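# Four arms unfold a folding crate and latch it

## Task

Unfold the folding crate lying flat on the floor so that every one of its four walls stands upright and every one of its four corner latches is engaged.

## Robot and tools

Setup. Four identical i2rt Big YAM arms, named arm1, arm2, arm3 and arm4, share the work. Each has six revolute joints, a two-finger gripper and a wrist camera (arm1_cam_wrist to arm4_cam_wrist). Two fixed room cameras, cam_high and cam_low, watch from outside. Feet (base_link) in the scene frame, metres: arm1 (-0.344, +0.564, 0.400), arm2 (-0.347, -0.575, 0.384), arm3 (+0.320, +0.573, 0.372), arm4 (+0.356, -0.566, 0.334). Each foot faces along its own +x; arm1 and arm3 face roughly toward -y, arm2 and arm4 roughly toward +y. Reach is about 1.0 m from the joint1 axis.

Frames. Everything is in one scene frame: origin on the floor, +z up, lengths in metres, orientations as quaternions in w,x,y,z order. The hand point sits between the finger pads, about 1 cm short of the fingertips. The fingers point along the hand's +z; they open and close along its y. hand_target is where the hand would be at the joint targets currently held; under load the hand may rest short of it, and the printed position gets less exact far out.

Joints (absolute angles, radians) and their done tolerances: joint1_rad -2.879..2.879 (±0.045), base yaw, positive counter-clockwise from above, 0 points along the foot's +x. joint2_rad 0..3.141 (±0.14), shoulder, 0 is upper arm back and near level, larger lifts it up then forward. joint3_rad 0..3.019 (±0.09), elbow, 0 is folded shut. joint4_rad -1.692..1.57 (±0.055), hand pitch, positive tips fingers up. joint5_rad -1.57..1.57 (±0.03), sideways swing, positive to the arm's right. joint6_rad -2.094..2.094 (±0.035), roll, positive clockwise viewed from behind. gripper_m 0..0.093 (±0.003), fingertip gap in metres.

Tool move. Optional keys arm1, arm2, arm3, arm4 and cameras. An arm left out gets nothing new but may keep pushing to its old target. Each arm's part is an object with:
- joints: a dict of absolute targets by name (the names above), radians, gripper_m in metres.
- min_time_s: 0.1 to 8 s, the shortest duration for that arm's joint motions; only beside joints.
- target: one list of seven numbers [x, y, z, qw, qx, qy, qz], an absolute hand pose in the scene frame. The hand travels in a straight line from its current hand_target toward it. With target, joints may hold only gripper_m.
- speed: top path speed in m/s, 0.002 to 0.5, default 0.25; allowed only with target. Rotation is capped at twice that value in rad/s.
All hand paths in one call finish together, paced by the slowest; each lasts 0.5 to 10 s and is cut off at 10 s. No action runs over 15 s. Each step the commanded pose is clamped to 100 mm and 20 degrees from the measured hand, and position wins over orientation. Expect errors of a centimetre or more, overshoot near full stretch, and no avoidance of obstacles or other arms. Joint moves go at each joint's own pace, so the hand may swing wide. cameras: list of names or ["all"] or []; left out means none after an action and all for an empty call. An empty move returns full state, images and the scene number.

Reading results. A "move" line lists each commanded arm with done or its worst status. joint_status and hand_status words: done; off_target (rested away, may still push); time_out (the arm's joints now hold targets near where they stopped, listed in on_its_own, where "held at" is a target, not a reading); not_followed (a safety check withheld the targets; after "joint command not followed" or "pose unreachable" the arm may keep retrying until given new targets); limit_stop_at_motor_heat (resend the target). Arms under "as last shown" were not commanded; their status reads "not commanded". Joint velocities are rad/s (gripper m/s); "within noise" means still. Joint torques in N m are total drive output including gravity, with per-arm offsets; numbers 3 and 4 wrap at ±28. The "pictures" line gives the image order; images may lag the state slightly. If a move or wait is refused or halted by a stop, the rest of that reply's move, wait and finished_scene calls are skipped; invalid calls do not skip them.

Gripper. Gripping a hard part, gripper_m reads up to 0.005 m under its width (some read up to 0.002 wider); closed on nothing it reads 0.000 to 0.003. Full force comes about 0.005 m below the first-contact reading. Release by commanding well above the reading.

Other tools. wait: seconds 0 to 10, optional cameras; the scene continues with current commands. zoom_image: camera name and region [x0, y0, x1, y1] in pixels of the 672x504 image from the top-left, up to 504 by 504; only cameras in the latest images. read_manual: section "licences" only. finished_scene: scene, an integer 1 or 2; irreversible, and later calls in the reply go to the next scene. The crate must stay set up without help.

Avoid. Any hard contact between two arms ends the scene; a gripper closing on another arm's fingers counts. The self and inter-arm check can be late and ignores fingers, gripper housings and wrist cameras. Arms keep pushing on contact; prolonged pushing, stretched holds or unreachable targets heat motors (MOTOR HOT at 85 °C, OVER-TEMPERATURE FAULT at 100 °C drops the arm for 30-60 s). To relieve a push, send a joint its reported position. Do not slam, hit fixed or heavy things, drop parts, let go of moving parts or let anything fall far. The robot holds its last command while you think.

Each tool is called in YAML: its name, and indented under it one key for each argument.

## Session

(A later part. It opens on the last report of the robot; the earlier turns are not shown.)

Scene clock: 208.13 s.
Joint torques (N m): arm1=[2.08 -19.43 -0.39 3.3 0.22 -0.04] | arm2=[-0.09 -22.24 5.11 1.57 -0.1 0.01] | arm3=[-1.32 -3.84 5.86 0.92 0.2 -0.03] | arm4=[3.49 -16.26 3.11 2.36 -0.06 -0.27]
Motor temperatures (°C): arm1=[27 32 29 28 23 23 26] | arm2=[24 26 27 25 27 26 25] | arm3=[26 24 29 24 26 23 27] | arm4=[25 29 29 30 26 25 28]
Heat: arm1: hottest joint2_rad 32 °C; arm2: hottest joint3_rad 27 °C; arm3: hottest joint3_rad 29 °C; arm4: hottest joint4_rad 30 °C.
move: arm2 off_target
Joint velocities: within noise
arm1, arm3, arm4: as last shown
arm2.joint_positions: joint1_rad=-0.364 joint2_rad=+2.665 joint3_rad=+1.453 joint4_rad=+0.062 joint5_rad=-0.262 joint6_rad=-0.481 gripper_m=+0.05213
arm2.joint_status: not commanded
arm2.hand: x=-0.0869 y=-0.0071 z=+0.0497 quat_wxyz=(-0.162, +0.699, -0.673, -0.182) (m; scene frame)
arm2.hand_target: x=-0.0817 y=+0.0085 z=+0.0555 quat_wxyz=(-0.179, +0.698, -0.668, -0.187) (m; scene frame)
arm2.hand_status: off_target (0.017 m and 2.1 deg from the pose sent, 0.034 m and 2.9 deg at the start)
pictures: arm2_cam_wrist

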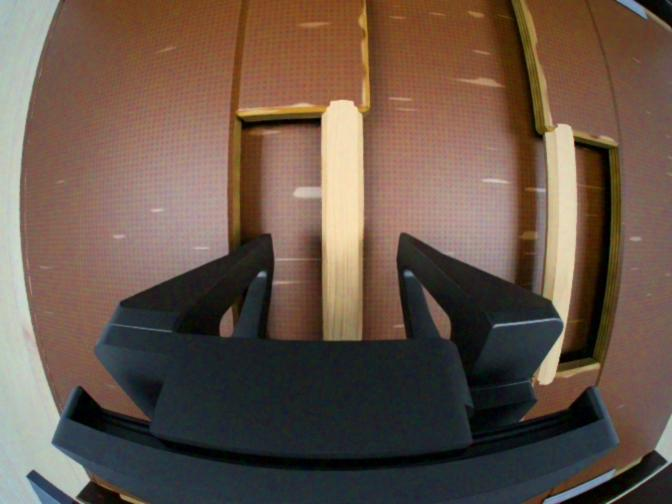

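move:
  arm2: {"target": [-0.080, 0.008, 0.048, -0.1793, 0.6967, -0.6693, -0.1867], "speed": 0.08}

move:
  arm2: {"joints": {"gripper_m": 0.010}}
  cameras: ["arm2_cam_wrist", "cam_low"]

zoom_image:
  camera: "cam_low"
  region: [220, 190, 480, 380]

Scene clock: 210.80 s.
Joint torques (N m): arm1=[2.61 -18.9 -0.46 3.12 0.22 0.04] | arm2=[0.09 -21.71 5.16 1.54 -0.11 0.02] | arm3=[-1.49 -3.9 5.7 0.77 0.24 -0.06] | arm4=[3.43 -16.32 3.11 2.36 -0.06 -0.28]
Motor temperatures (°C): arm1=[27 32 29 28 23 23 26] | arm2=[24 27 27 25 27 26 25] | arm3=[26 24 29 24 26 23 27] | arm4=[25 29 29 30 26 25 28]
Heat: arm1: hottest joint2_rad 32 °C; arm2: hottest joint2_rad 27 °C; arm3: hottest joint3_rad 29 °C; arm4: hottest joint4_rad 30 °C.
move: arm2 off_target
Joint velocities: within noise
arm1, arm3, arm4: as last shown
arm2.joint_positions: joint1_rad=-0.364 joint2_rad=+2.674 joint3_rad=+1.464 joint4_rad=+0.068 joint5_rad=-0.262 joint6_rad=-0.481 gripper_m=+0.05213
arm2.joint_status: not commanded
arm2.hand: x=-0.0854 y=-0.0043 z=+0.0473 quat_wxyz=(-0.165, +0.698, -0.672, -0.183) (m; scene frame)
arm2.hand_target: x=-0.0806 y=+0.0070 z=+0.0477 quat_wxyz=(-0.178, +0.697, -0.669, -0.187) (m; scene frame)
arm2.hand_status: off_target (0.013 m and 1.7 deg from the pose sent, 0.017 m and 2.1 deg at the start)
pictures: none

Scene clock: 211.50 s.
Joint torques (N m): arm1=[2.02 -19.14 -0.44 2.95 0.2 0.03] | arm2=[0.15 -21.6 5.18 1.52 -0.1 0.02] | arm3=[-2.08 -4.25 5.87 0.88 0.2 -0.05] | arm4=[3.49 -16.26 3.11 2.35 -0.06 -0.27]
Motor temperatures (°C): arm1=[27 32 29 28 23 23 26] | arm2=[24 27 27 25 27 26 25] | arm3=[26 24 29 24 26 23 27] | arm4=[25 30 29 30 26 25 28]
Heat: arm1: hottest joint2_rad 32 °C; arm2: hottest joint2_rad 27 °C; arm3: hottest joint3_rad 29 °C; arm4: hottest joint2_rad 30 °C.
move: arm2 done
Joint velocities: within noise
arm1.joint_positions: joint1_rad=+0.909 joint2_rad=+2.665 joint3_rad=+0.937 joint4_rad=+1.542 joint5_rad=+1.275 joint6_rad=-1.408 gripper_m=+0.01546
arm1.joint_status: not commanded
arm1.hand: x=-0.0199 y=+0.2073 z=+0.2435 quat_wxyz=(+0.071, -0.060, -0.721, +0.687) (m; scene frame)
arm1.hand_target: x=-0.0071 y=+0.2152 z=+0.2501 quat_wxyz=(+0.055, -0.056, -0.718, +0.692) (m; scene frame)
arm1.hand_status: not commanded
arm2.joint_positions: joint1_rad=-0.364 joint2_rad=+2.674 joint3_rad=+1.464 joint4_rad=+0.068 joint5_rad=-0.262 joint6_rad=-0.481 gripper_m=+0.01020
arm2.joint_status: all done
arm2.hand: x=-0.0854 y=-0.0043 z=+0.0473 quat_wxyz=(-0.165, +0.698, -0.672, -0.183) (m; scene frame)
arm2.hand_target: x=-0.0806 y=+0.0070 z=+0.0477 quat_wxyz=(-0.178, +0.697, -0.669, -0.187) (m; scene frame)
arm2.hand_status: not commanded
arm3, arm4: as last shown
pictures: arm2_cam_wrist, cam_low

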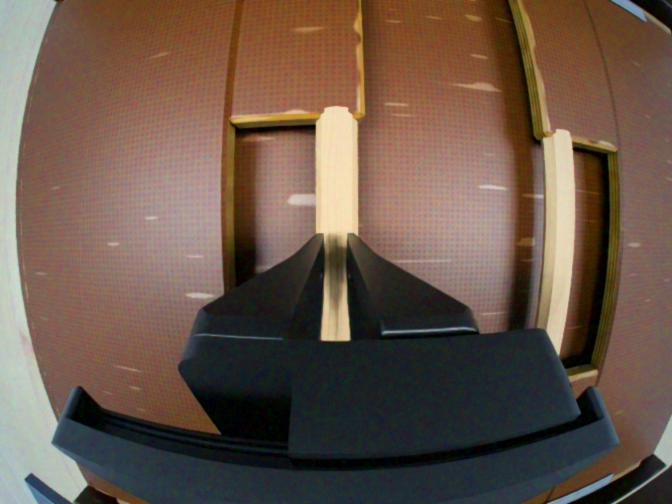

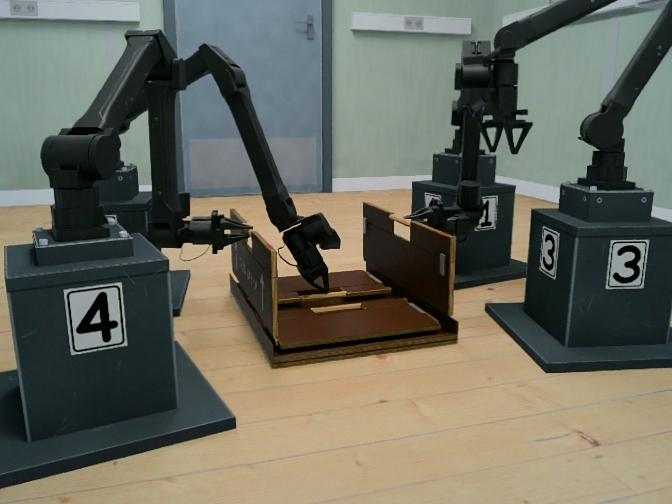

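Scaled by 1.938 from the camera's 672x504 image, which has a finer 960x720 frame.

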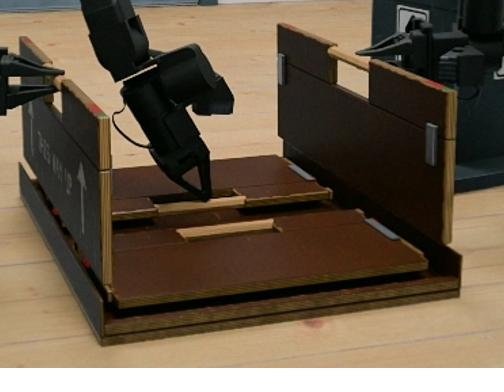

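move:
  arm2: {"joints": {"gripper_m": 0.052}}

move:
  arm2: {"target": [-0.080, 0.008, 0.034, -0.1793, 0.6967, -0.6693, -0.1867], "speed": 0.08}

move:
  arm2: {"joints": {"gripper_m": 0.010}}
  cameras: ["arm2_cam_wrist", "cam_low"]

Scene clock: 214.30 s.
Joint torques (N m): arm1=[2.02 -19.55 -0.31 3.1 0.19 0.05] | arm2=[0.09 -21.54 5.18 1.54 -0.1 0.02] | arm3=[-1.9 -4.13 5.82 0.81 0.23 -0.04] | arm4=[3.43 -16.26 3.11 2.33 -0.06 -0.27]
Motor temperatures (°C): arm1=[27 32 29 28 23 23 26] | arm2=[24 27 27 25 27 26 25] | arm3=[26 24 29 24 26 23 27] | arm4=[25 30 28 30 26 25 28]
Heat: arm1: hottest joint2_rad 32 °C; arm2: hottest joint2_rad 27 °C; arm3: hottest joint3_rad 29 °C; arm4: hottest joint2_rad 30 °C.
move: arm2 done
Joint velocities: within noise
arm1, arm3, arm4: as last shown
arm2.joint_positions: joint1_rad=-0.364 joint2_rad=+2.674 joint3_rad=+1.464 joint4_rad=+0.068 joint5_rad=-0.262 joint6_rad=-0.481 gripper_m=+0.05177
arm2.joint_status: all done
arm2.hand: x=-0.0854 y=-0.0043 z=+0.0473 quat_wxyz=(-0.165, +0.698, -0.672, -0.183) (m; scene frame)
arm2.hand_target: x=-0.0806 y=+0.0070 z=+0.0477 quat_wxyz=(-0.178, +0.697, -0.669, -0.187) (m; scene frame)
arm2.hand_status: not commanded
pictures: none

Scene clock: 215.33 s.
Joint torques (N m): arm1=[2.61 -19.25 -0.23 3.02 0.23 0.03] | arm2=[0.15 -21.83 4.94 1.55 -0.1 0.02] | arm3=[-1.55 -4.13 5.76 0.76 0.22 -0.05] | arm4=[3.43 -16.26 3.12 2.35 -0.06 -0.28]
Motor temperatures (°C): arm1=[27 32 29 28 23 23 26] | arm2=[24 27 27 25 27 26 25] | arm3=[26 24 29 24 26 23 27] | arm4=[25 30 28 30 26 25 28]
Heat: arm1: hottest joint2_rad 32 °C; arm2: hottest joint2_rad 27 °C; arm3: hottest joint3_rad 29 °C; arm4: hottest joint2_rad 30 °C.
move: arm2 off_target
Joint velocities: within noise
arm1, arm3: as last shown
arm2.joint_positions: joint1_rad=-0.364 joint2_rad=+2.710 joint3_rad=+1.490 joint4_rad=+0.078 joint5_rad=-0.262 joint6_rad=-0.481 gripper_m=+0.05186
arm2.joint_status: not commanded
arm2.hand: x=-0.0852 y=-0.0040 z=+0.0330 quat_wxyz=(-0.165, +0.698, -0.672, -0.183) (m; scene frame)
arm2.hand_target: x=-0.0798 y=+0.0084 z=+0.0350 quat_wxyz=(-0.180, +0.696, -0.669, -0.187) (m; scene frame)
arm2.hand_status: off_target (0.013 m and 1.7 deg from the pose sent, 0.019 m and 1.7 deg at the start)
arm4.joint_positions: joint1_rad=+0.924 joint2_rad=+2.506 joint3_rad=+0.908 joint4_rad=+1.534 joint5_rad=+1.295 joint6_rad=-1.504 gripper_m=+0.01672
arm4.joint_status: not commanded
arm4.hand: x=-0.0051 y=-0.2111 z=+0.2455 quat_wxyz=(-0.699, +0.711, -0.060, +0.056) (m; scene frame)
arm4.hand_target: x=-0.0199 y=-0.2162 z=+0.2491 quat_wxyz=(-0.703, +0.708, -0.050, +0.050) (m; scene frame)
arm4.hand_status: not commanded
pictures: none

Scene clock: 215.97 s.
Joint torques (N m): arm1=[2.08 -19.49 -0.32 3.12 0.21 0] | arm2=[0.15 -21.83 5.05 1.54 -0.15 0.02] | arm3=[-1.9 -4.13 5.85 0.73 0.21 -0.02] | arm4=[3.49 -16.32 3.11 2.36 -0.06 -0.28]
Motor temperatures (°C): arm1=[27 32 29 28 23 23 26] | arm2=[24 27 27 25 27 26 25] | arm3=[26 24 29 24 26 23 27] | arm4=[25 30 28 30 26 25 28]
Heat: arm1: hottest joint2_rad 32 °C; arm2: hottest joint2_rad 27 °C; arm3: hottest joint3_rad 29 °C; arm4: hottest joint2_rad 30 °C.
move: arm2 off_target
Joint velocities: within noise
arm1, arm3, arm4: as last shown
arm2.joint_positions: joint1_rad=-0.364 joint2_rad=+2.710 joint3_rad=+1.490 joint4_rad=+0.078 joint5_rad=-0.260 joint6_rad=-0.483 gripper_m=+0.01697
arm2.joint_status: gripper_m off_target (ended at +0.01700, target +0.01000)
arm2.hand: x=-0.0849 y=-0.0041 z=+0.0330 quat_wxyz=(-0.166, +0.699, -0.672, -0.182) (m; scene frame)
arm2.hand_target: x=-0.0800 y=+0.0079 z=+0.0347 quat_wxyz=(-0.180, +0.697, -0.669, -0.187) (m; scene frame)
arm2.hand_status: not commanded
pictures: arm2_cam_wrist, cam_low

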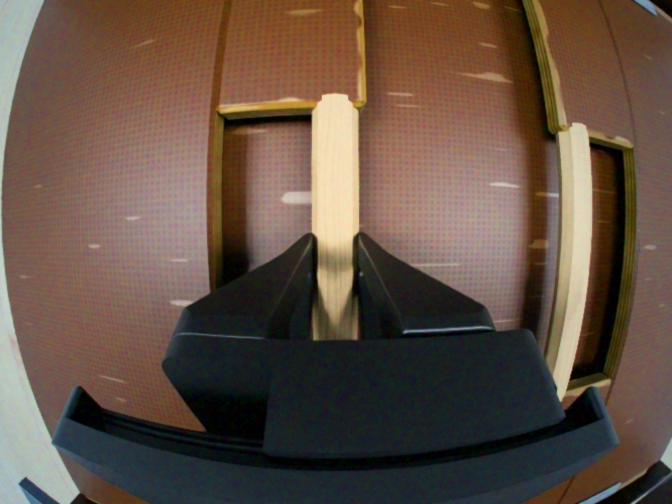

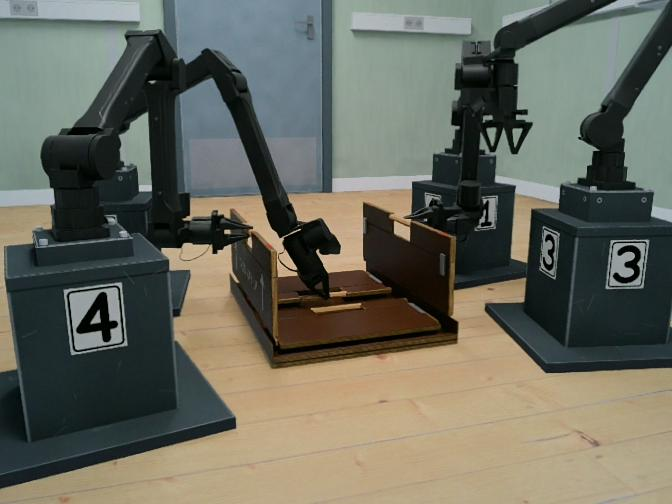

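move:
  arm2: {"target": [-0.088, 0.008, 0.098, -0.2687, 0.7141, -0.6392, -0.0977], "speed": 0.1}

move:
  arm2: {"target": [-0.109, 0.008, 0.152, -0.3536, 0.7193, -0.5982, -0.0071], "speed": 0.1}
  cameras: ["arm2_cam_wrist", "cam_high", "cam_low"]

Scene clock: 224.33 s.
Joint torques (N m): arm1=[2.43 -19.31 -0.31 3.26 0.2 0.04] | arm2=[0.62 -24.7 2.61 1.65 0.52 -0.12] | arm3=[-1.73 -4.42 5.74 0.99 0.18 -0.05] | arm4=[3.43 -16.26 3.11 2.35 -0.06 -0.28]
Motor temperatures (°C): arm1=[27 32 29 28 23 23 26] | arm2=[24 27 26 25 27 26 25] | arm3=[26 24 29 24 26 23 27] | arm4=[25 30 28 30 26 25 28]
Heat: arm1: hottest joint2_rad 32 °C; arm2: hottest joint2_rad 27 °C; arm3: hottest joint3_rad 29 °C; arm4: hottest joint2_rad 30 °C.
move: arm2 off_target
Joint velocities: within noise
arm1, arm3, arm4: as last shown
arm2.joint_positions: joint1_rad=-0.298 joint2_rad=+2.598 joint3_rad=+1.338 joint4_rad=+0.228 joint5_rad=-0.045 joint6_rad=-0.521 gripper_m=+0.01697
arm2.joint_status: not commanded
arm2.hand: x=-0.0901 y=-0.0045 z=+0.0766 quat_wxyz=(-0.248, +0.714, -0.647, -0.101) (m; scene frame)
arm2.hand_target: x=-0.0875 y=+0.0084 z=+0.0975 quat_wxyz=(-0.268, +0.715, -0.637, -0.101) (m; scene frame)
arm2.hand_status: off_target (0.025 m and 2.6 deg from the pose sent, 0.066 m and 15.8 deg at the start)
pictures: none

Scene clock: 226.27 s.
Joint torques (N m): arm1=[2.61 -19.55 -0.34 2.99 0.24 0.02] | arm2=[0.62 -23.65 2.78 1.87 0.81 -0.12] | arm3=[-1.26 -4.07 5.61 0.94 0.18 -0.05] | arm4=[3.49 -16.32 3.11 2.35 -0.06 -0.28]
Motor temperatures (°C): arm1=[27 32 29 28 23 23 26] | arm2=[24 28 26 25 27 26 25] | arm3=[26 24 29 24 26 23 27] | arm4=[25 30 28 30 26 25 28]
Heat: arm1: hottest joint2_rad 32 °C; arm2: hottest joint2_rad 28 °C; arm3: hottest joint3_rad 29 °C; arm4: hottest joint2_rad 30 °C.
move: arm2 off_target
Joint velocities: within noise
arm1.joint_positions: joint1_rad=+0.912 joint2_rad=+2.665 joint3_rad=+0.937 joint4_rad=+1.542 joint5_rad=+1.280 joint6_rad=-1.408 gripper_m=+0.01540
arm1.joint_status: not commanded
arm1.hand: x=-0.0196 y=+0.2084 z=+0.2437 quat_wxyz=(+0.072, -0.061, -0.721, +0.687) (m; scene frame)
arm1.hand_target: x=-0.0075 y=+0.2156 z=+0.2503 quat_wxyz=(+0.056, -0.057, -0.718, +0.692) (m; scene frame)
arm1.hand_status: not commanded
arm2.joint_positions: joint1_rad=-0.200 joint2_rad=+2.489 joint3_rad=+1.199 joint4_rad=+0.363 joint5_rad=+0.212 joint6_rad=-0.578 gripper_m=+0.01697
arm2.joint_status: not commanded
arm2.hand: x=-0.1083 y=-0.0054 z=+0.1287 quat_wxyz=(-0.331, +0.722, -0.608, -0.006) (m; scene frame)
arm2.hand_target: x=-0.1063 y=+0.0074 z=+0.1509 quat_wxyz=(-0.353, +0.718, -0.600, -0.006) (m; scene frame)
arm2.hand_status: off_target (0.027 m and 2.9 deg from the pose sent, 0.079 m and 17.2 deg at the start)
arm3.joint_positions: joint1_rad=-0.282 joint2_rad=+1.062 joint3_rad=+0.630 joint4_rad=-1.130 joint5_rad=+0.000 joint6_rad=-0.493 gripper_m=+0.09396
arm3.joint_status: not commanded
arm3.hand: x=+0.2025 y=+0.3579 z=+0.4575 quat_wxyz=(-0.002, -0.709, -0.705, +0.003) (m; scene frame)
arm3.hand_target: x=+0.2005 y=+0.3619 z=+0.4498 quat_wxyz=(+0.002, -0.710, -0.705, -0.004) (m; scene frame)
arm3.hand_status: not commanded
arm4: as last shown
pictures: arm2_cam_wrist, cam_high, cam_low

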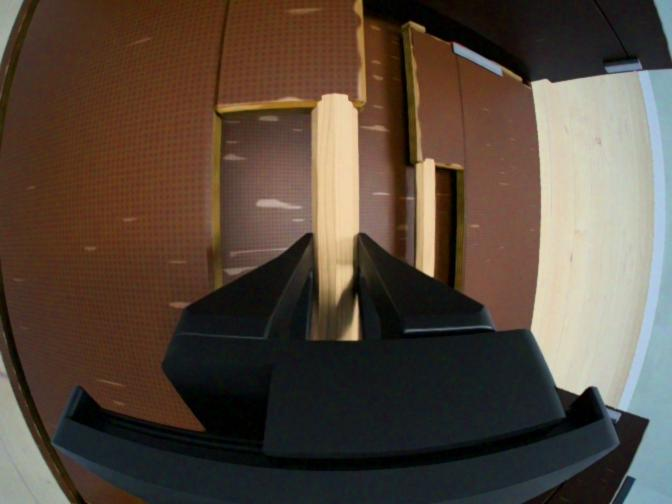

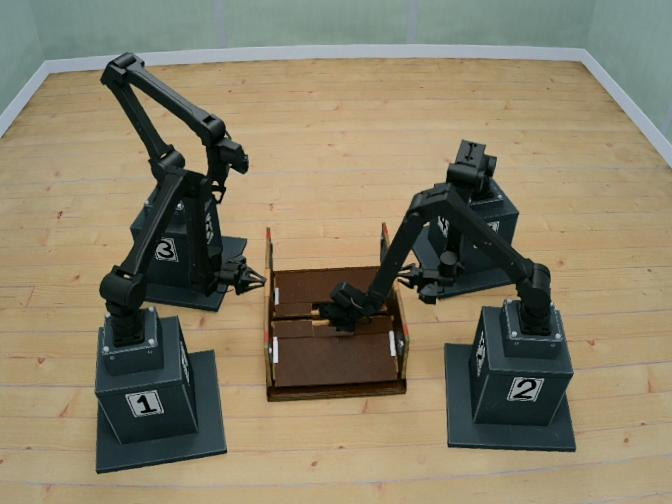

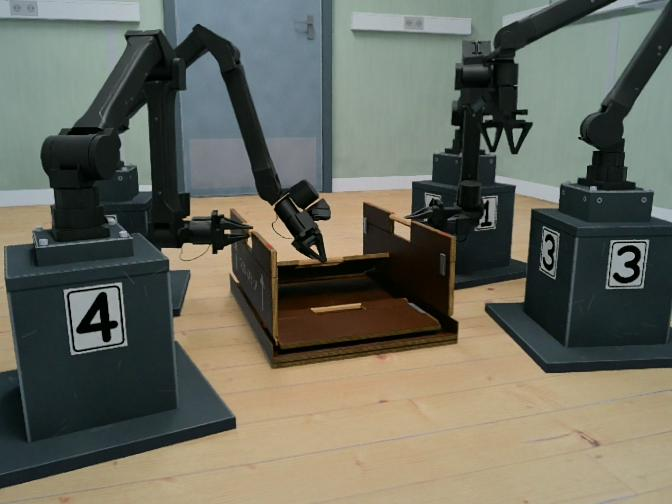

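move:
  arm2: {"target": [-0.141, 0.008, 0.199, -0.4323, 0.7122, -0.5470, 0.0837], "speed": 0.1}

move:
  arm2: {"target": [-0.182, 0.008, 0.232, -0.5037, 0.6930, -0.4863, 0.1730], "speed": 0.1}
  arm3: {"target": [0.09, 0.13, 0.36, 0.183, 0.683, 0.683, -0.183], "speed": 0.2, "joints": {"gripper_m": 0.052}}
  cameras: ["arm2_cam_wrist", "cam_high", "cam_low"]

Scene clock: 234.77 s.
Joint torques (N m): arm1=[1.38 -19.66 -0.24 3.02 0.09 0.02] | arm2=[0.73 -23 2.8 2.03 1.01 -0.2] | arm3=[-1.44 -4.25 5.79 0.83 0.2 -0.04] | arm4=[3.49 -16.26 3.11 2.35 -0.06 -0.27]
Motor temperatures (°C): arm1=[27 31 29 28 23 23 26] | arm2=[24 27 26 25 27 26 25] | arm3=[26 24 29 24 26 23 27] | arm4=[25 30 28 30 26 25 28]
Heat: arm1: hottest joint2_rad 31 °C; arm2: hottest joint2_rad 27 °C; arm3: hottest joint3_rad 29 °C; arm4: hottest joint2_rad 30 °C.
move: arm2 off_target
Joint velocities: within noise
arm1.joint_positions: joint1_rad=+0.913 joint2_rad=+2.665 joint3_rad=+0.937 joint4_rad=+1.543 joint5_rad=+1.281 joint6_rad=-1.408 gripper_m=+0.01540
arm1.joint_status: not commanded
arm1.hand: x=-0.0193 y=+0.2089 z=+0.2439 quat_wxyz=(+0.071, -0.061, -0.720, +0.687) (m; scene frame)
arm1.hand_target: x=-0.0072 y=+0.2154 z=+0.2505 quat_wxyz=(+0.056, -0.057, -0.718, +0.692) (m; scene frame)
arm1.hand_status: not commanded
arm2.joint_positions: joint1_rad=-0.083 joint2_rad=+2.427 joint3_rad=+1.102 joint4_rad=+0.501 joint5_rad=+0.475 joint6_rad=-0.654 gripper_m=+0.01697
arm2.joint_status: not commanded
arm2.hand: x=-0.1377 y=-0.0061 z=+0.1731 quat_wxyz=(-0.408, +0.717, -0.559, +0.085) (m; scene frame)
arm2.hand_target: x=-0.1375 y=+0.0080 z=+0.1985 quat_wxyz=(-0.433, +0.709, -0.550, +0.085) (m; scene frame)
arm2.hand_status: off_target (0.030 m and 3.1 deg from the pose sent, 0.079 m and 17.1 deg at the start)
arm3, arm4: as last shown
pictures: none

Scene clock: 236.93 s.
Joint torques (N m): arm1=[2.2 -19.19 -0.39 3.18 0.05 0.03] | arm2=[0.79 -21.71 3.29 2.45 0.86 -0.37] | arm3=[-1.2 -10.58 7.91 1.87 -0.21 0.16] | arm4=[3.49 -16.26 3.12 2.35 -0.06 -0.27]
Motor temperatures (°C): arm1=[27 31 29 28 23 23 26] | arm2=[24 28 26 25 28 26 25] | arm3=[26 24 29 24 26 23 27] | arm4=[25 30 28 30 26 25 28]
Heat: arm1: hottest joint2_rad 31 °C; arm2: hottest joint2_rad 28 °C; arm3: hottest joint3_rad 29 °C; arm4: hottest joint2_rad 30 °C.
move: arm2 off_target; arm3 off_target
Joint velocities: within noise
arm1.joint_positions: joint1_rad=+0.913 joint2_rad=+2.665 joint3_rad=+0.937 joint4_rad=+1.543 joint5_rad=+1.283 joint6_rad=-1.408 gripper_m=+0.01540
arm1.joint_status: not commanded
arm1.hand: x=-0.0195 y=+0.2090 z=+0.2440 quat_wxyz=(+0.072, -0.062, -0.720, +0.687) (m; scene frame)
arm1.hand_target: x=-0.0075 y=+0.2151 z=+0.2505 quat_wxyz=(+0.056, -0.057, -0.718, +0.692) (m; scene frame)
arm1.hand_status: not commanded
arm2.joint_positions: joint1_rad=+0.050 joint2_rad=+2.420 joint3_rad=+1.047 joint4_rad=+0.670 joint5_rad=+0.743 joint6_rad=-0.782 gripper_m=+0.01697
arm2.joint_status: not commanded
arm2.hand: x=-0.1790 y=-0.0070 z=+0.2089 quat_wxyz=(-0.482, +0.701, -0.496, +0.175) (m; scene frame)
arm2.hand_target: x=-0.1816 y=+0.0086 z=+0.2318 quat_wxyz=(-0.504, +0.693, -0.486, +0.173) (m; scene frame)
arm2.hand_status: off_target (0.028 m and 2.9 deg from the pose sent, 0.075 m and 17.3 deg at the start)
arm3.joint_positions: joint1_rad=-0.350 joint2_rad=+1.685 joint3_rad=+0.808 joint4_rad=-0.271 joint5_rad=-0.271 joint6_rad=-0.521 gripper_m=+0.05213
arm3.joint_status: all done
arm3.hand: x=+0.1047 y=+0.1470 z=+0.3557 quat_wxyz=(-0.179, -0.681, -0.690, +0.169) (m; scene frame)
arm3.hand_target: x=+0.0901 y=+0.1322 z=+0.3587 quat_wxyz=(-0.184, -0.684, -0.682, +0.182) (m; scene frame)
arm3.hand_status: off_target (0.023 m and 1.9 deg from the pose sent, 0.272 m and 29.6 deg at the start)
arm4: as last shown
pictures: arm2_cam_wrist, cam_high, cam_low

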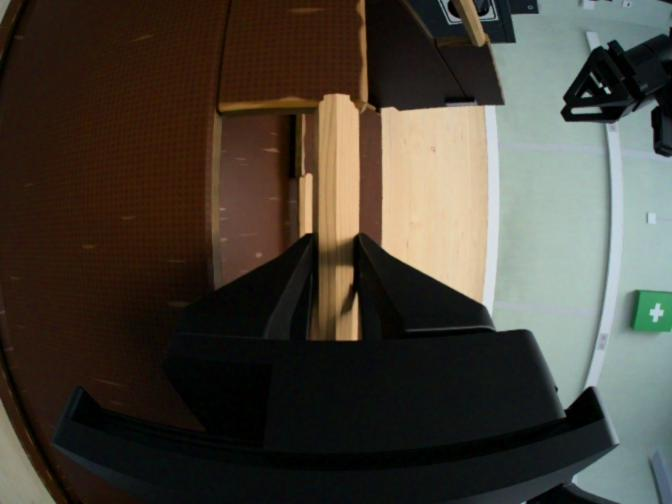

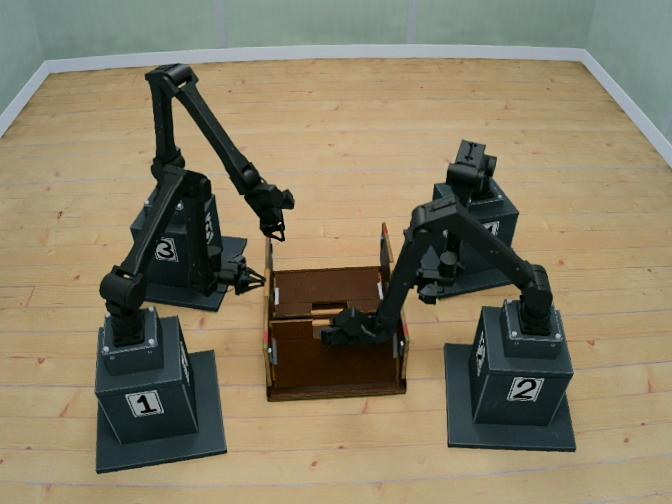

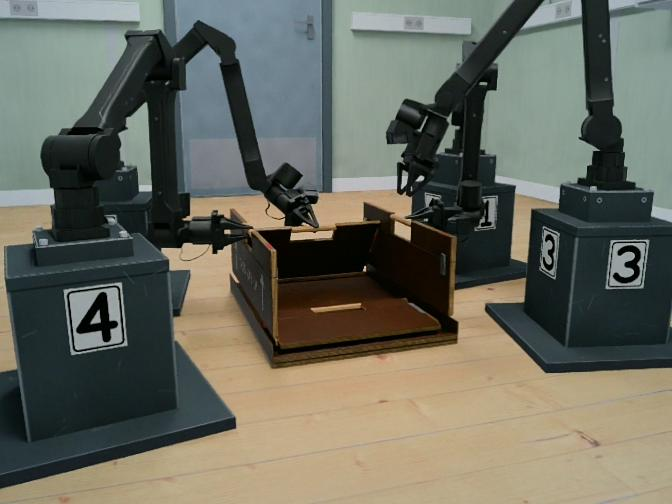

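move:
  arm2: {"target": [-0.236, 0.008, 0.258, -0.5664, 0.6619, -0.4174, 0.2594], "speed": 0.1}
  arm3: {"target": [0.02, -0.013, 0.16, 0.183, 0.683, 0.683, -0.183], "speed": 0.2}
  cameras: ["arm2_cam_wrist", "arm3_cam_wrist", "cam_high", "cam_low"]

zoom_image:
  camera: "cam_high"
  region: [240, 210, 440, 410]

Scene clock: 242.77 s.
Joint torques (N m): arm1=[1.49 -19.19 -0.2 2.93 -0.02 0.01] | arm2=[0.5 -21.25 3.79 2.56 0.49 -0.49] | arm3=[0.26 -17.03 6.65 1.35 0.07 0.13] | arm4=[3.43 -16.26 3.11 2.35 -0.05 -0.27]
Motor temperatures (°C): arm1=[27 31 29 28 23 23 26] | arm2=[24 28 26 25 28 26 25] | arm3=[26 24 30 24 26 23 27] | arm4=[25 30 28 30 26 25 28]
Heat: arm1: hottest joint2_rad 31 °C; arm2: hottest joint2_rad 28 °C; arm3: hottest joint3_rad 30 °C; arm4: hottest joint2_rad 30 °C.
move: arm2 off_target; arm3 off_target
Joint velocities: within noise
arm1.joint_positions: joint1_rad=+0.915 joint2_rad=+2.665 joint3_rad=+0.936 joint4_rad=+1.543 joint5_rad=+1.284 joint6_rad=-1.408 gripper_m=+0.01540
arm1.joint_status: not commanded
arm1.hand: x=-0.0198 y=+0.2098 z=+0.2439 quat_wxyz=(+0.072, -0.061, -0.720, +0.687) (m; scene frame)
arm1.hand_target: x=-0.0076 y=+0.2157 z=+0.2505 quat_wxyz=(+0.056, -0.057, -0.718, +0.692) (m; scene frame)
arm1.hand_status: not commanded
arm2.joint_positions: joint1_rad=+0.202 joint2_rad=+2.472 joint3_rad=+1.036 joint4_rad=+0.917 joint5_rad=+1.008 joint6_rad=-1.012 gripper_m=+0.01697
arm2.joint_status: not commanded
arm2.hand: x=-0.2359 y=-0.0093 z=+0.2354 quat_wxyz=(-0.547, +0.675, -0.420, +0.263) (m; scene frame)
arm2.hand_target: x=-0.2406 y=+0.0088 z=+0.2573 quat_wxyz=(-0.567, +0.664, -0.414, +0.258) (m; scene frame)
arm2.hand_status: off_target (0.029 m and 2.7 deg from the pose sent, 0.077 m and 17.1 deg at the start)
arm3.joint_positions: joint1_rad=-0.339 joint2_rad=+2.381 joint3_rad=+1.355 joint4_rad=-0.087 joint5_rad=-0.262 joint6_rad=-0.493 gripper_m=+0.05213
arm3.joint_status: not commanded
arm3.hand: x=+0.0178 y=-0.0009 z=+0.1689 quat_wxyz=(-0.182, -0.683, -0.683, +0.183) (m; scene frame)
arm3.hand_target: x=+0.0204 y=-0.0103 z=+0.1584 quat_wxyz=(-0.182, -0.683, -0.683, +0.182) (m; scene frame)
arm3.hand_status: off_target (0.015 m and 0.1 deg from the pose sent, 0.267 m and 1.9 deg at the start)
arm4: as last shown
pictures: arm2_cam_wrist, arm3_cam_wrist, cam_high, cam_low

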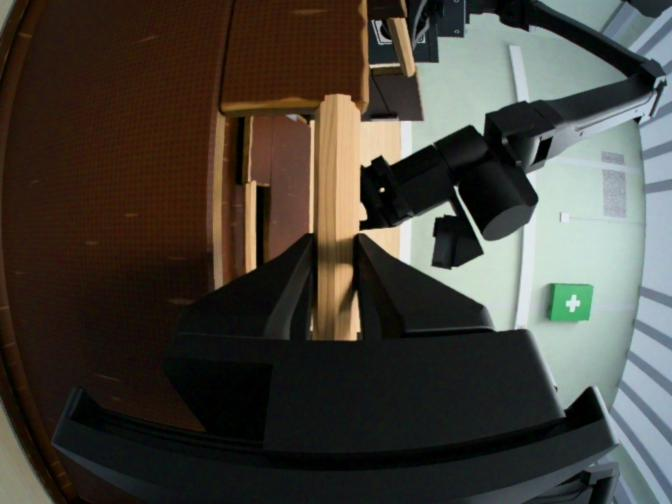

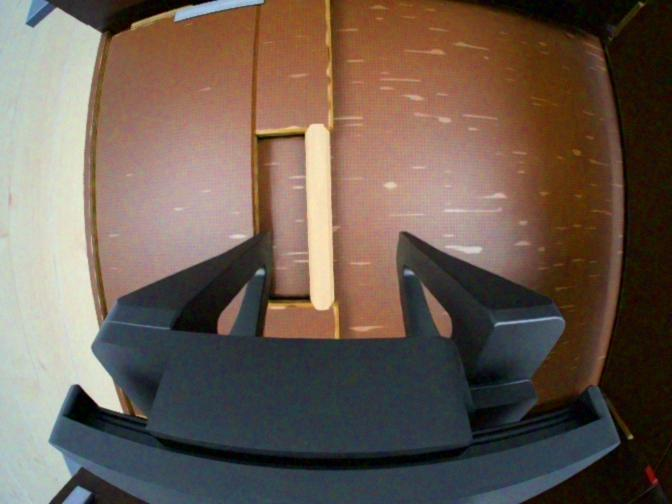

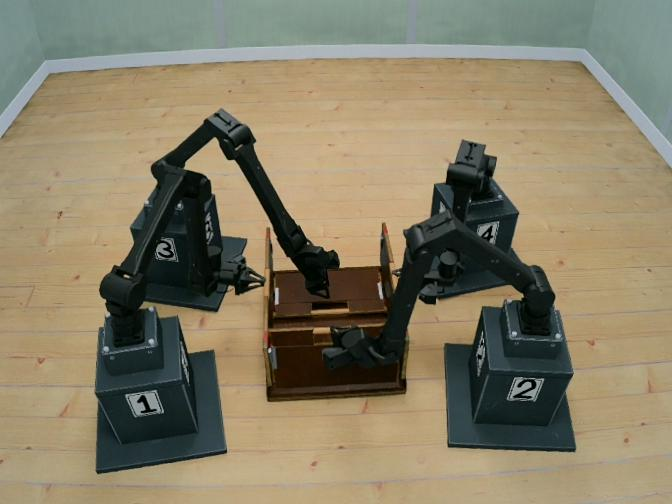

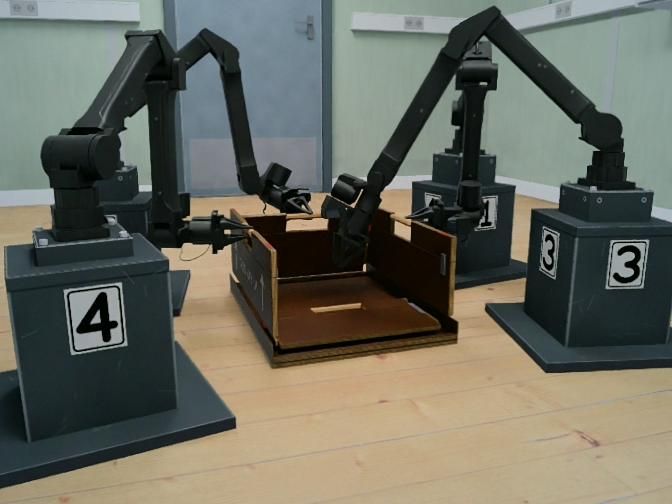

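Scaled by 2.520 from the camera's 672x504 image, which has a finer 960x720 frame.

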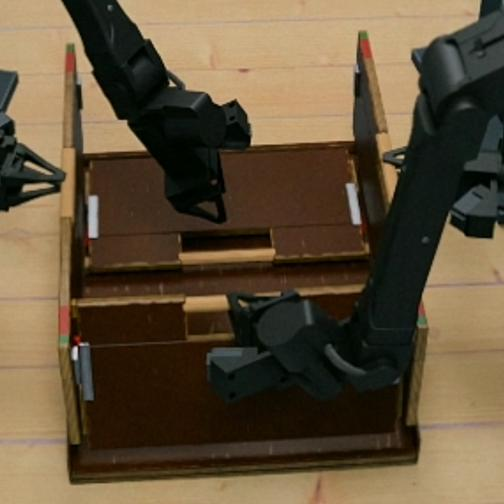

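move:
  arm2: {"target": [-0.268, 0.010, 0.264, -0.5959, 0.6406, -0.3776, 0.3037], "speed": 0.08}
  arm3: {"target": [0.031, -0.020, 0.06, 0.1853, 0.6745, 0.6915, -0.1807], "speed": 0.15}
  cameras: ["arm2_cam_wrist", "arm3_cam_wrist", "cam_high", "cam_low"]

zoom_image:
  camera: "cam_high"
  region: [250, 300, 330, 410]

Scene clock: 251.93 s.
Joint torques (N m): arm1=[1.73 -19.14 -0.23 3.17 0.04 0] | arm2=[0.62 -21.48 4.16 2.62 0.76 -0.67] | arm3=[0.73 -18.02 5.7 1.94 -0.02 0.12] | arm4=[3.25 -16.26 3.11 2.28 -0.06 -0.27]
Motor temperatures (°C): arm1=[27 31 29 28 23 23 27] | arm2=[24 28 26 25 28 26 26] | arm3=[26 25 30 24 26 23 27] | arm4=[25 30 28 30 26 25 28]
Heat: arm1: hottest joint2_rad 31 °C; arm2: hottest joint2_rad 28 °C; arm3: hottest joint3_rad 30 °C; arm4: hottest joint2_rad 30 °C.
move: arm2 off_target; arm3 off_target
Joint velocities: within noise
arm1: as last shown
arm1.hand_target: x=-0.0077 y=+0.2156 z=+0.2505 quat_wxyz=(+0.056, -0.057, -0.718, +0.692) (m; scene frame)
arm2.joint_positions: joint1_rad=+0.256 joint2_rad=+2.542 joint3_rad=+1.067 joint4_rad=+1.128 joint5_rad=+1.116 joint6_rad=-1.214 gripper_m=+0.01697
arm2.joint_status: not commanded
arm2.hand: x=-0.2566 y=-0.0095 z=+0.2407 quat_wxyz=(-0.576, +0.653, -0.384, +0.306) (m; scene frame)
arm2.hand_target: x=-0.2626 y=+0.0094 z=+0.2648 quat_wxyz=(-0.594, +0.639, -0.382, +0.306) (m; scene frame)
arm2.hand_status: off_target (0.032 m and 2.8 deg from the pose sent, 0.047 m and 9.6 deg at the start)
arm3.joint_positions: joint1_rad=-0.319 joint2_rad=+2.608 joint3_rad=+1.484 joint4_rad=+0.002 joint5_rad=-0.262 joint6_rad=-0.493 gripper_m=+0.05213
arm3.joint_status: not commanded
arm3.hand: x=+0.0273 y=-0.0106 z=+0.0724 quat_wxyz=(-0.183, -0.678, -0.690, +0.177) (m; scene frame)
arm3.hand_target: x=+0.0315 y=-0.0187 z=+0.0609 quat_wxyz=(-0.185, -0.674, -0.692, +0.181) (m; scene frame)
arm3.hand_status: off_target (0.016 m and 0.6 deg from the pose sent, 0.111 m and 1.5 deg at the start)
arm4.joint_positions: joint1_rad=+0.927 joint2_rad=+2.506 joint3_rad=+0.908 joint4_rad=+1.535 joint5_rad=+1.301 joint6_rad=-1.504 gripper_m=+0.01672
arm4.joint_status: not commanded
arm4.hand: x=-0.0051 y=-0.2124 z=+0.2457 quat_wxyz=(-0.699, +0.710, -0.062, +0.056) (m; scene frame)
arm4.hand_target: x=-0.0189 y=-0.2162 z=+0.2493 quat_wxyz=(-0.703, +0.707, -0.053, +0.052) (m; scene frame)
arm4.hand_status: not commanded
pictures: arm2_cam_wrist, arm3_cam_wrist, cam_high, cam_low

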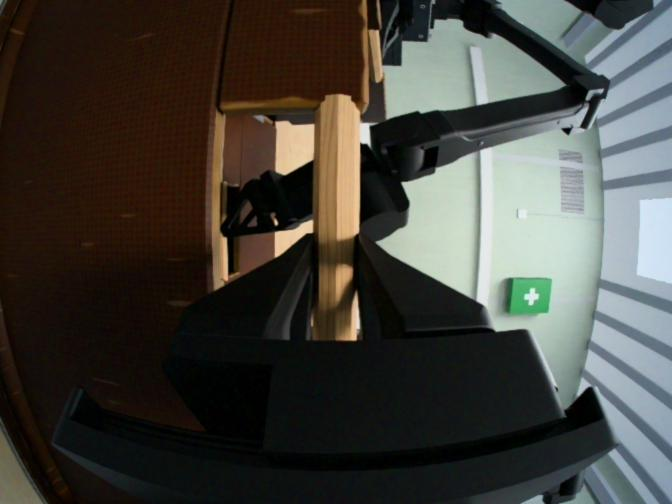

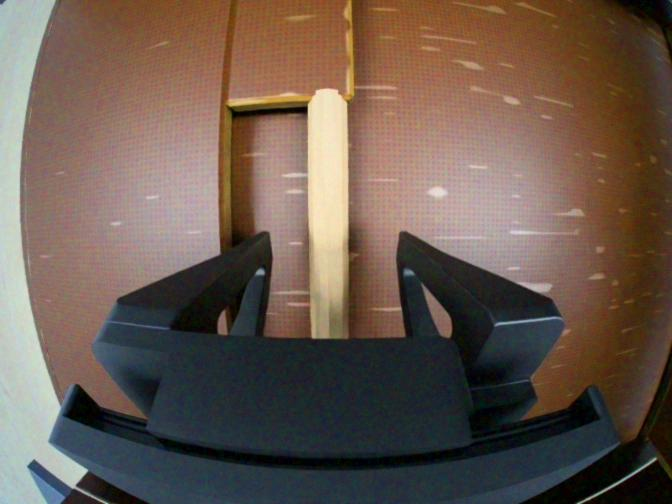

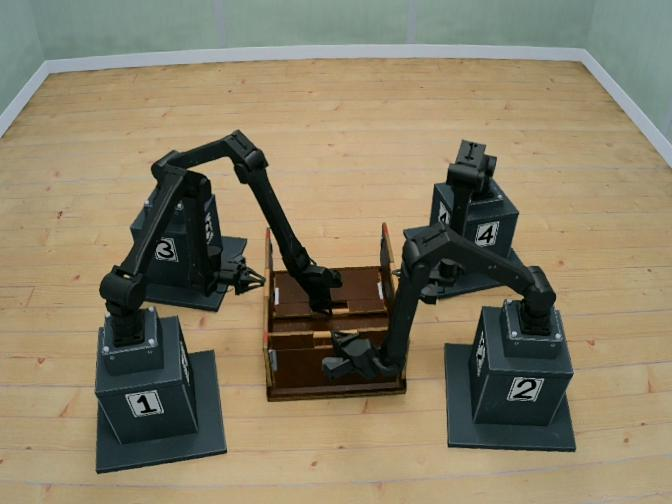

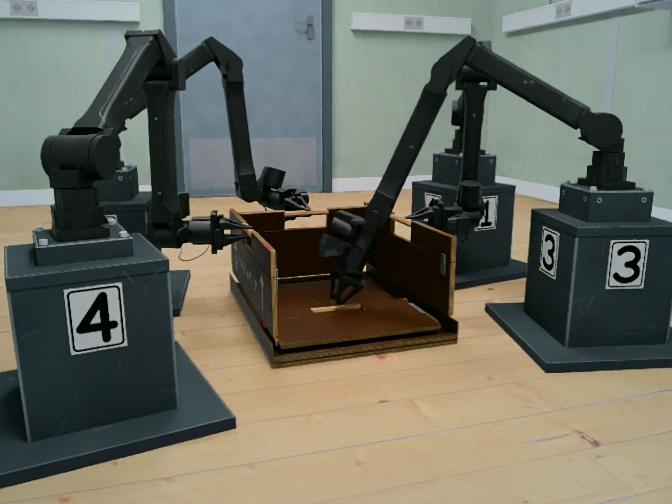

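Scaled by 4.582 from the camera's 672x504 image, which has a finer 960x720 frame.

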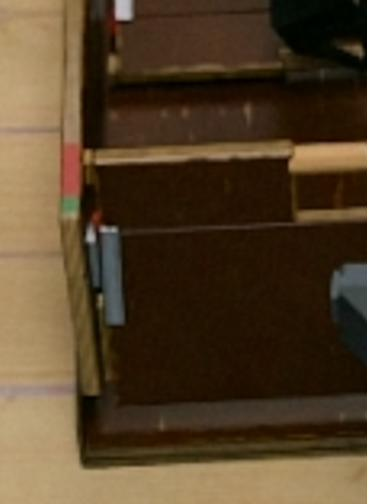

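move:
  arm2: {"target": [-0.288, 0.010, 0.268, -0.6195, 0.6195, -0.3414, 0.3414], "speed": 0.06}
  arm3: {"target": [0.034, -0.020, 0.030, 0.1853, 0.6745, 0.6915, -0.1807], "speed": 0.1}

move:
  arm3: {"joints": {"gripper_m": 0.010}}
  cameras: ["arm2_cam_wrist", "arm3_cam_wrist", "cam_high", "cam_low"]

zoom_image:
  camera: "cam_high"
  region: [250, 300, 330, 410]

Scene clock: 257.37 s.
Joint torques (N m): arm1=[0.97 -19.66 -0.13 2.93 0 -0.01] | arm2=[0.26 -21.95 3.97 2.7 -0.12 -0.66] | arm3=[0.73 -17.26 5.49 1.88 0.04 0.14] | arm4=[3.19 -16.32 3.1 2.28 -0.06 -0.27]
Motor temperatures (°C): arm1=[27 31 29 28 23 23 27] | arm2=[24 28 25 25 28 26 26] | arm3=[26 25 30 24 26 23 27] | arm4=[25 30 28 30 26 25 28]
Heat: arm1: hottest joint2_rad 31 °C; arm2: hottest joint2_rad 28 °C; arm3: hottest joint3_rad 30 °C; arm4: hottest joint2_rad 30 °C.
move: arm2 off_target; arm3 off_target
Joint velocities: within noise
arm1.joint_positions: joint1_rad=+0.918 joint2_rad=+2.666 joint3_rad=+0.933 joint4_rad=+1.546 joint5_rad=+1.284 joint6_rad=-1.406 gripper_m=+0.01535
arm1.joint_status: not commanded
arm1.hand: x=-0.0201 y=+0.2115 z=+0.2434 quat_wxyz=(+0.071, -0.060, -0.721, +0.687) (m; scene frame)
arm1.hand_target: x=-0.0080 y=+0.2157 z=+0.2499 quat_wxyz=(+0.056, -0.057, -0.718, +0.692) (m; scene frame)
arm1.hand_status: not commanded
arm2.joint_positions: joint1_rad=+0.320 joint2_rad=+2.636 joint3_rad=+1.122 joint4_rad=+1.414 joint5_rad=+1.199 joint6_rad=-1.504 gripper_m=+0.01697
arm2.joint_status: not commanded
arm2.hand: x=-0.2864 y=-0.0100 z=+0.2436 quat_wxyz=(-0.602, +0.633, -0.342, +0.346) (m; scene frame)
arm2.hand_target: x=-0.2928 y=+0.0093 z=+0.2680 quat_wxyz=(-0.619, +0.620, -0.341, +0.341) (m; scene frame)
arm2.hand_status: off_target (0.032 m and 2.6 deg from the pose sent, 0.046 m and 8.9 deg at the start)
arm3.joint_positions: joint1_rad=-0.316 joint2_rad=+2.676 joint3_rad=+1.530 joint4_rad=+0.028 joint5_rad=-0.262 joint6_rad=-0.493 gripper_m=+0.05213
arm3.joint_status: not commanded
arm3.hand: x=+0.0283 y=-0.0130 z=+0.0448 quat_wxyz=(-0.184, -0.676, -0.691, +0.179) (m; scene frame)
arm3.hand_target: x=+0.0335 y=-0.0193 z=+0.0310 quat_wxyz=(-0.185, -0.675, -0.691, +0.182) (m; scene frame)
arm3.hand_status: off_target (0.017 m and 0.3 deg from the pose sent, 0.044 m and 0.6 deg at the start)
arm4.joint_positions: joint1_rad=+0.929 joint2_rad=+2.506 joint3_rad=+0.908 joint4_rad=+1.535 joint5_rad=+1.301 joint6_rad=-1.504 gripper_m=+0.01672
arm4.joint_status: not commanded
arm4.hand: x=-0.0057 y=-0.2130 z=+0.2457 quat_wxyz=(-0.699, +0.710, -0.061, +0.056) (m; scene frame)
arm4.hand_target: x=-0.0193 y=-0.2167 z=+0.2493 quat_wxyz=(-0.703, +0.707, -0.052, +0.051) (m; scene frame)
arm4.hand_status: not commanded
pictures: none

Scene clock: 258.00 s.
Joint torques (N m): arm1=[1.49 -19.43 -0.06 2.78 0 -0.03] | arm2=[0.26 -21.77 3.85 2.61 -0.12 -0.62] | arm3=[0.32 -17.9 5.57 1.98 0.06 0.17] | arm4=[3.19 -16.32 3.11 2.28 -0.06 -0.27]
Motor temperatures (°C): arm1=[27 31 29 28 23 23 27] | arm2=[24 28 25 25 28 26 26] | arm3=[26 25 30 24 26 23 27] | arm4=[25 30 28 30 26 25 28]
Heat: arm1: hottest joint2_rad 31 °C; arm2: hottest joint2_rad 28 °C; arm3: hottest joint3_rad 30 °C; arm4: hottest joint2_rad 30 °C.
move: arm3 off_target
Joint velocities: within noise
arm1, arm4: as last shown
arm2.joint_positions: joint1_rad=+0.320 joint2_rad=+2.636 joint3_rad=+1.122 joint4_rad=+1.415 joint5_rad=+1.199 joint6_rad=-1.504 gripper_m=+0.01697
arm2.joint_status: not commanded
arm2.hand: x=-0.2864 y=-0.0100 z=+0.2438 quat_wxyz=(-0.603, +0.633, -0.342, +0.346) (m; scene frame)
arm2.hand_target: x=-0.2928 y=+0.0093 z=+0.2683 quat_wxyz=(-0.619, +0.620, -0.341, +0.340) (m; scene frame)
arm2.hand_status: not commanded
arm3.joint_positions: joint1_rad=-0.316 joint2_rad=+2.676 joint3_rad=+1.529 joint4_rad=+0.028 joint5_rad=-0.271 joint6_rad=-0.498 gripper_m=+0.01676
arm3.joint_status: gripper_m off_target (ended at +0.01679, target +0.01000)
arm3.hand: x=+0.0301 y=-0.0129 z=+0.0447 quat_wxyz=(-0.187, -0.674, -0.693, +0.177) (m; scene frame)
arm3.hand_target: x=+0.0350 y=-0.0190 z=+0.0310 quat_wxyz=(-0.189, -0.672, -0.693, +0.180) (m; scene frame)
arm3.hand_status: not commanded
pictures: arm2_cam_wrist, arm3_cam_wrist, cam_high, cam_low

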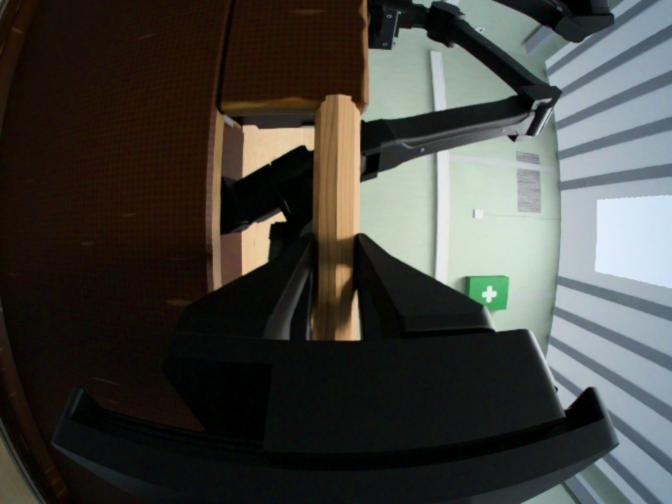

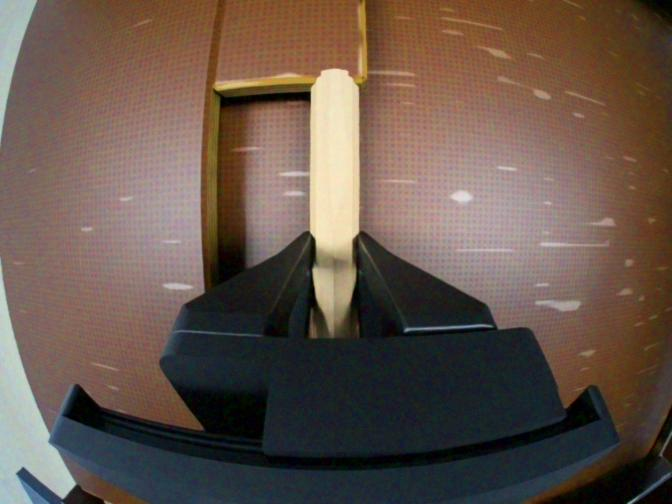

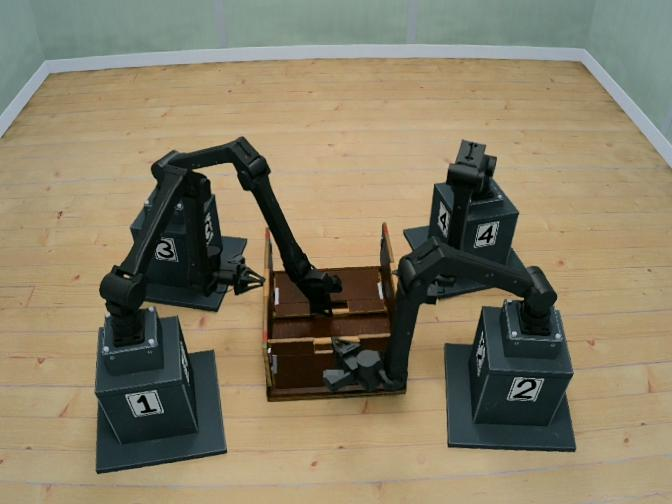

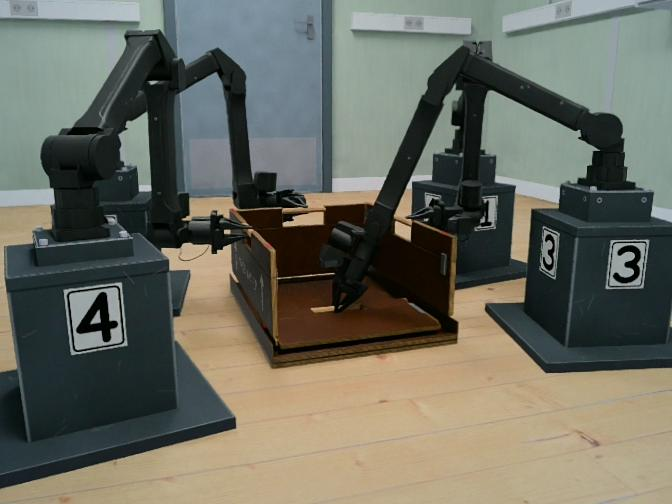

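Scaled by 4.582 from the camera's 672x504 image, which has a finer 960x720 frame.

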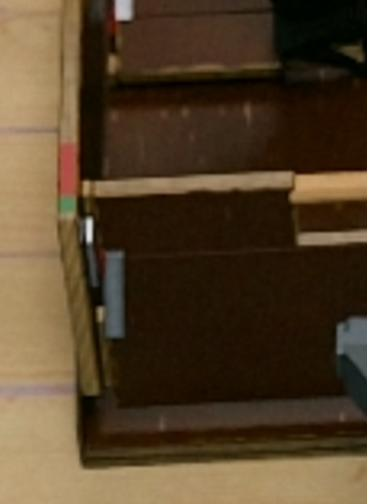

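move:
  arm2: {"target": [-0.303, 0.010, 0.269, -0.6289, 0.6096, -0.3253, 0.3571], "speed": 0.05}
  arm3: {"target": [0.040, -0.020, 0.098, 0.0957, 0.6444, 0.7092, -0.2693], "speed": 0.1}
  cameras: ["cam_high", "arm1_cam_wrist"]

zoom_image:
  camera: "cam_high"
  region: [250, 300, 330, 410]

zoom_image:
  camera: "cam_high"
  region: [370, 300, 450, 410]

Scene clock: 264.93 s.
Joint torques (N m): arm1=[1.44 -19.72 -0.1 2.95 0.05 -0.01] | arm2=[0.67 -22.07 3.85 2.56 -0.16 -0.7] | arm3=[0.67 -20.72 2.41 2.29 0.76 -0.02] | arm4=[3.19 -16.32 3.1 2.28 -0.06 -0.27]
Motor temperatures (°C): arm1=[27 31 29 28 23 23 27] | arm2=[24 29 25 25 27 26 26] | arm3=[26 26 30 24 26 23 27] | arm4=[25 30 27 30 26 25 28]
Heat: arm1: hottest joint2_rad 31 °C; arm2: hottest joint2_rad 29 °C; arm3: hottest joint3_rad 30 °C; arm4: hottest joint2_rad 30 °C.
move: arm2 off_target; arm3 off_target
Joint velocities: within noise
arm1, arm4: as last shown
arm2.joint_positions: joint1_rad=+0.333 joint2_rad=+2.671 joint3_rad=+1.151 joint4_rad=+1.518 joint5_rad=+1.220 joint6_rad=-1.615 gripper_m=+0.01697
arm2.joint_status: not commanded
arm2.hand: x=-0.2918 y=-0.0100 z=+0.2440 quat_wxyz=(-0.608, +0.624, -0.332, +0.360) (m; scene frame)
arm2.hand_target: x=-0.3007 y=+0.0091 z=+0.2690 quat_wxyz=(-0.624, +0.612, -0.330, +0.356) (m; scene frame)
arm2.hand_status: off_target (0.034 m and 3.0 deg from the pose sent, 0.036 m and 4.6 deg at the start; a joint's target at an end of its range on 22 of 59 steps)
arm3.joint_positions: joint1_rad=-0.250 joint2_rad=+2.565 joint3_rad=+1.386 joint4_rad=+0.163 joint5_rad=-0.046 joint6_rad=-0.531 gripper_m=+0.01676
arm3.joint_status: not commanded
arm3.hand: x=+0.0350 y=-0.0130 z=+0.0866 quat_wxyz=(-0.100, -0.653, -0.706, +0.255) (m; scene frame)
arm3.hand_target: x=+0.0395 y=-0.0211 z=+0.0979 quat_wxyz=(-0.095, -0.643, -0.711, +0.270) (m; scene frame)
arm3.hand_status: off_target (0.014 m and 2.0 deg from the pose sent, 0.055 m and 15.4 deg at the start)
pictures: arm1_cam_wrist, cam_high

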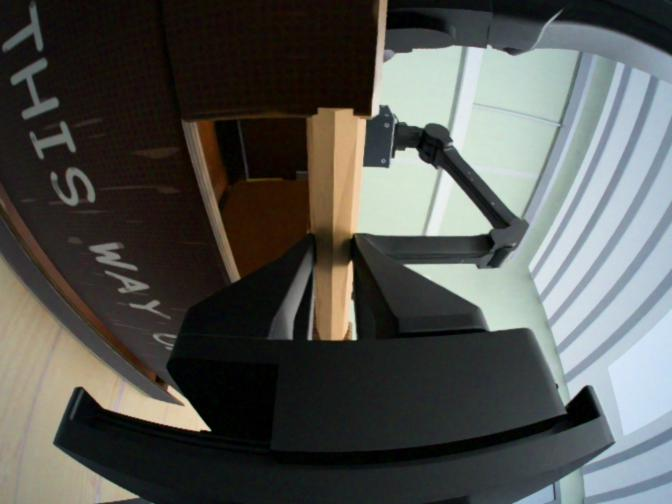

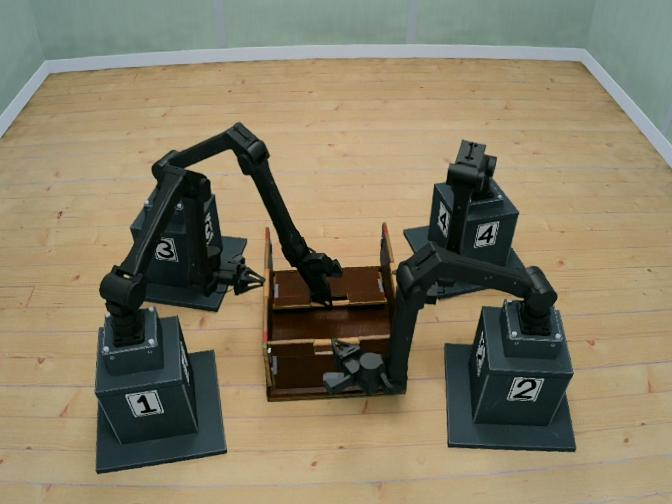

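Scaled by 4.582 from the camera's 672x504 image, which has a finer 960x720 frame.

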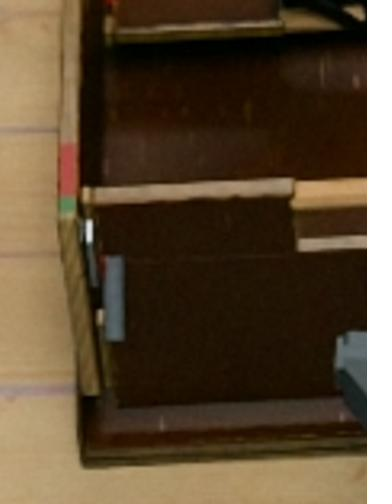

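Scaled by 4.582 from the camera's 672x504 image, which has a finer 960x720 frame.

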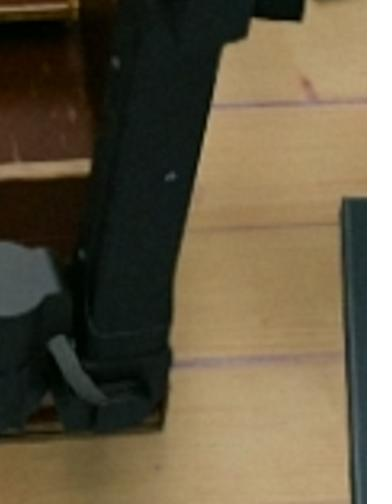

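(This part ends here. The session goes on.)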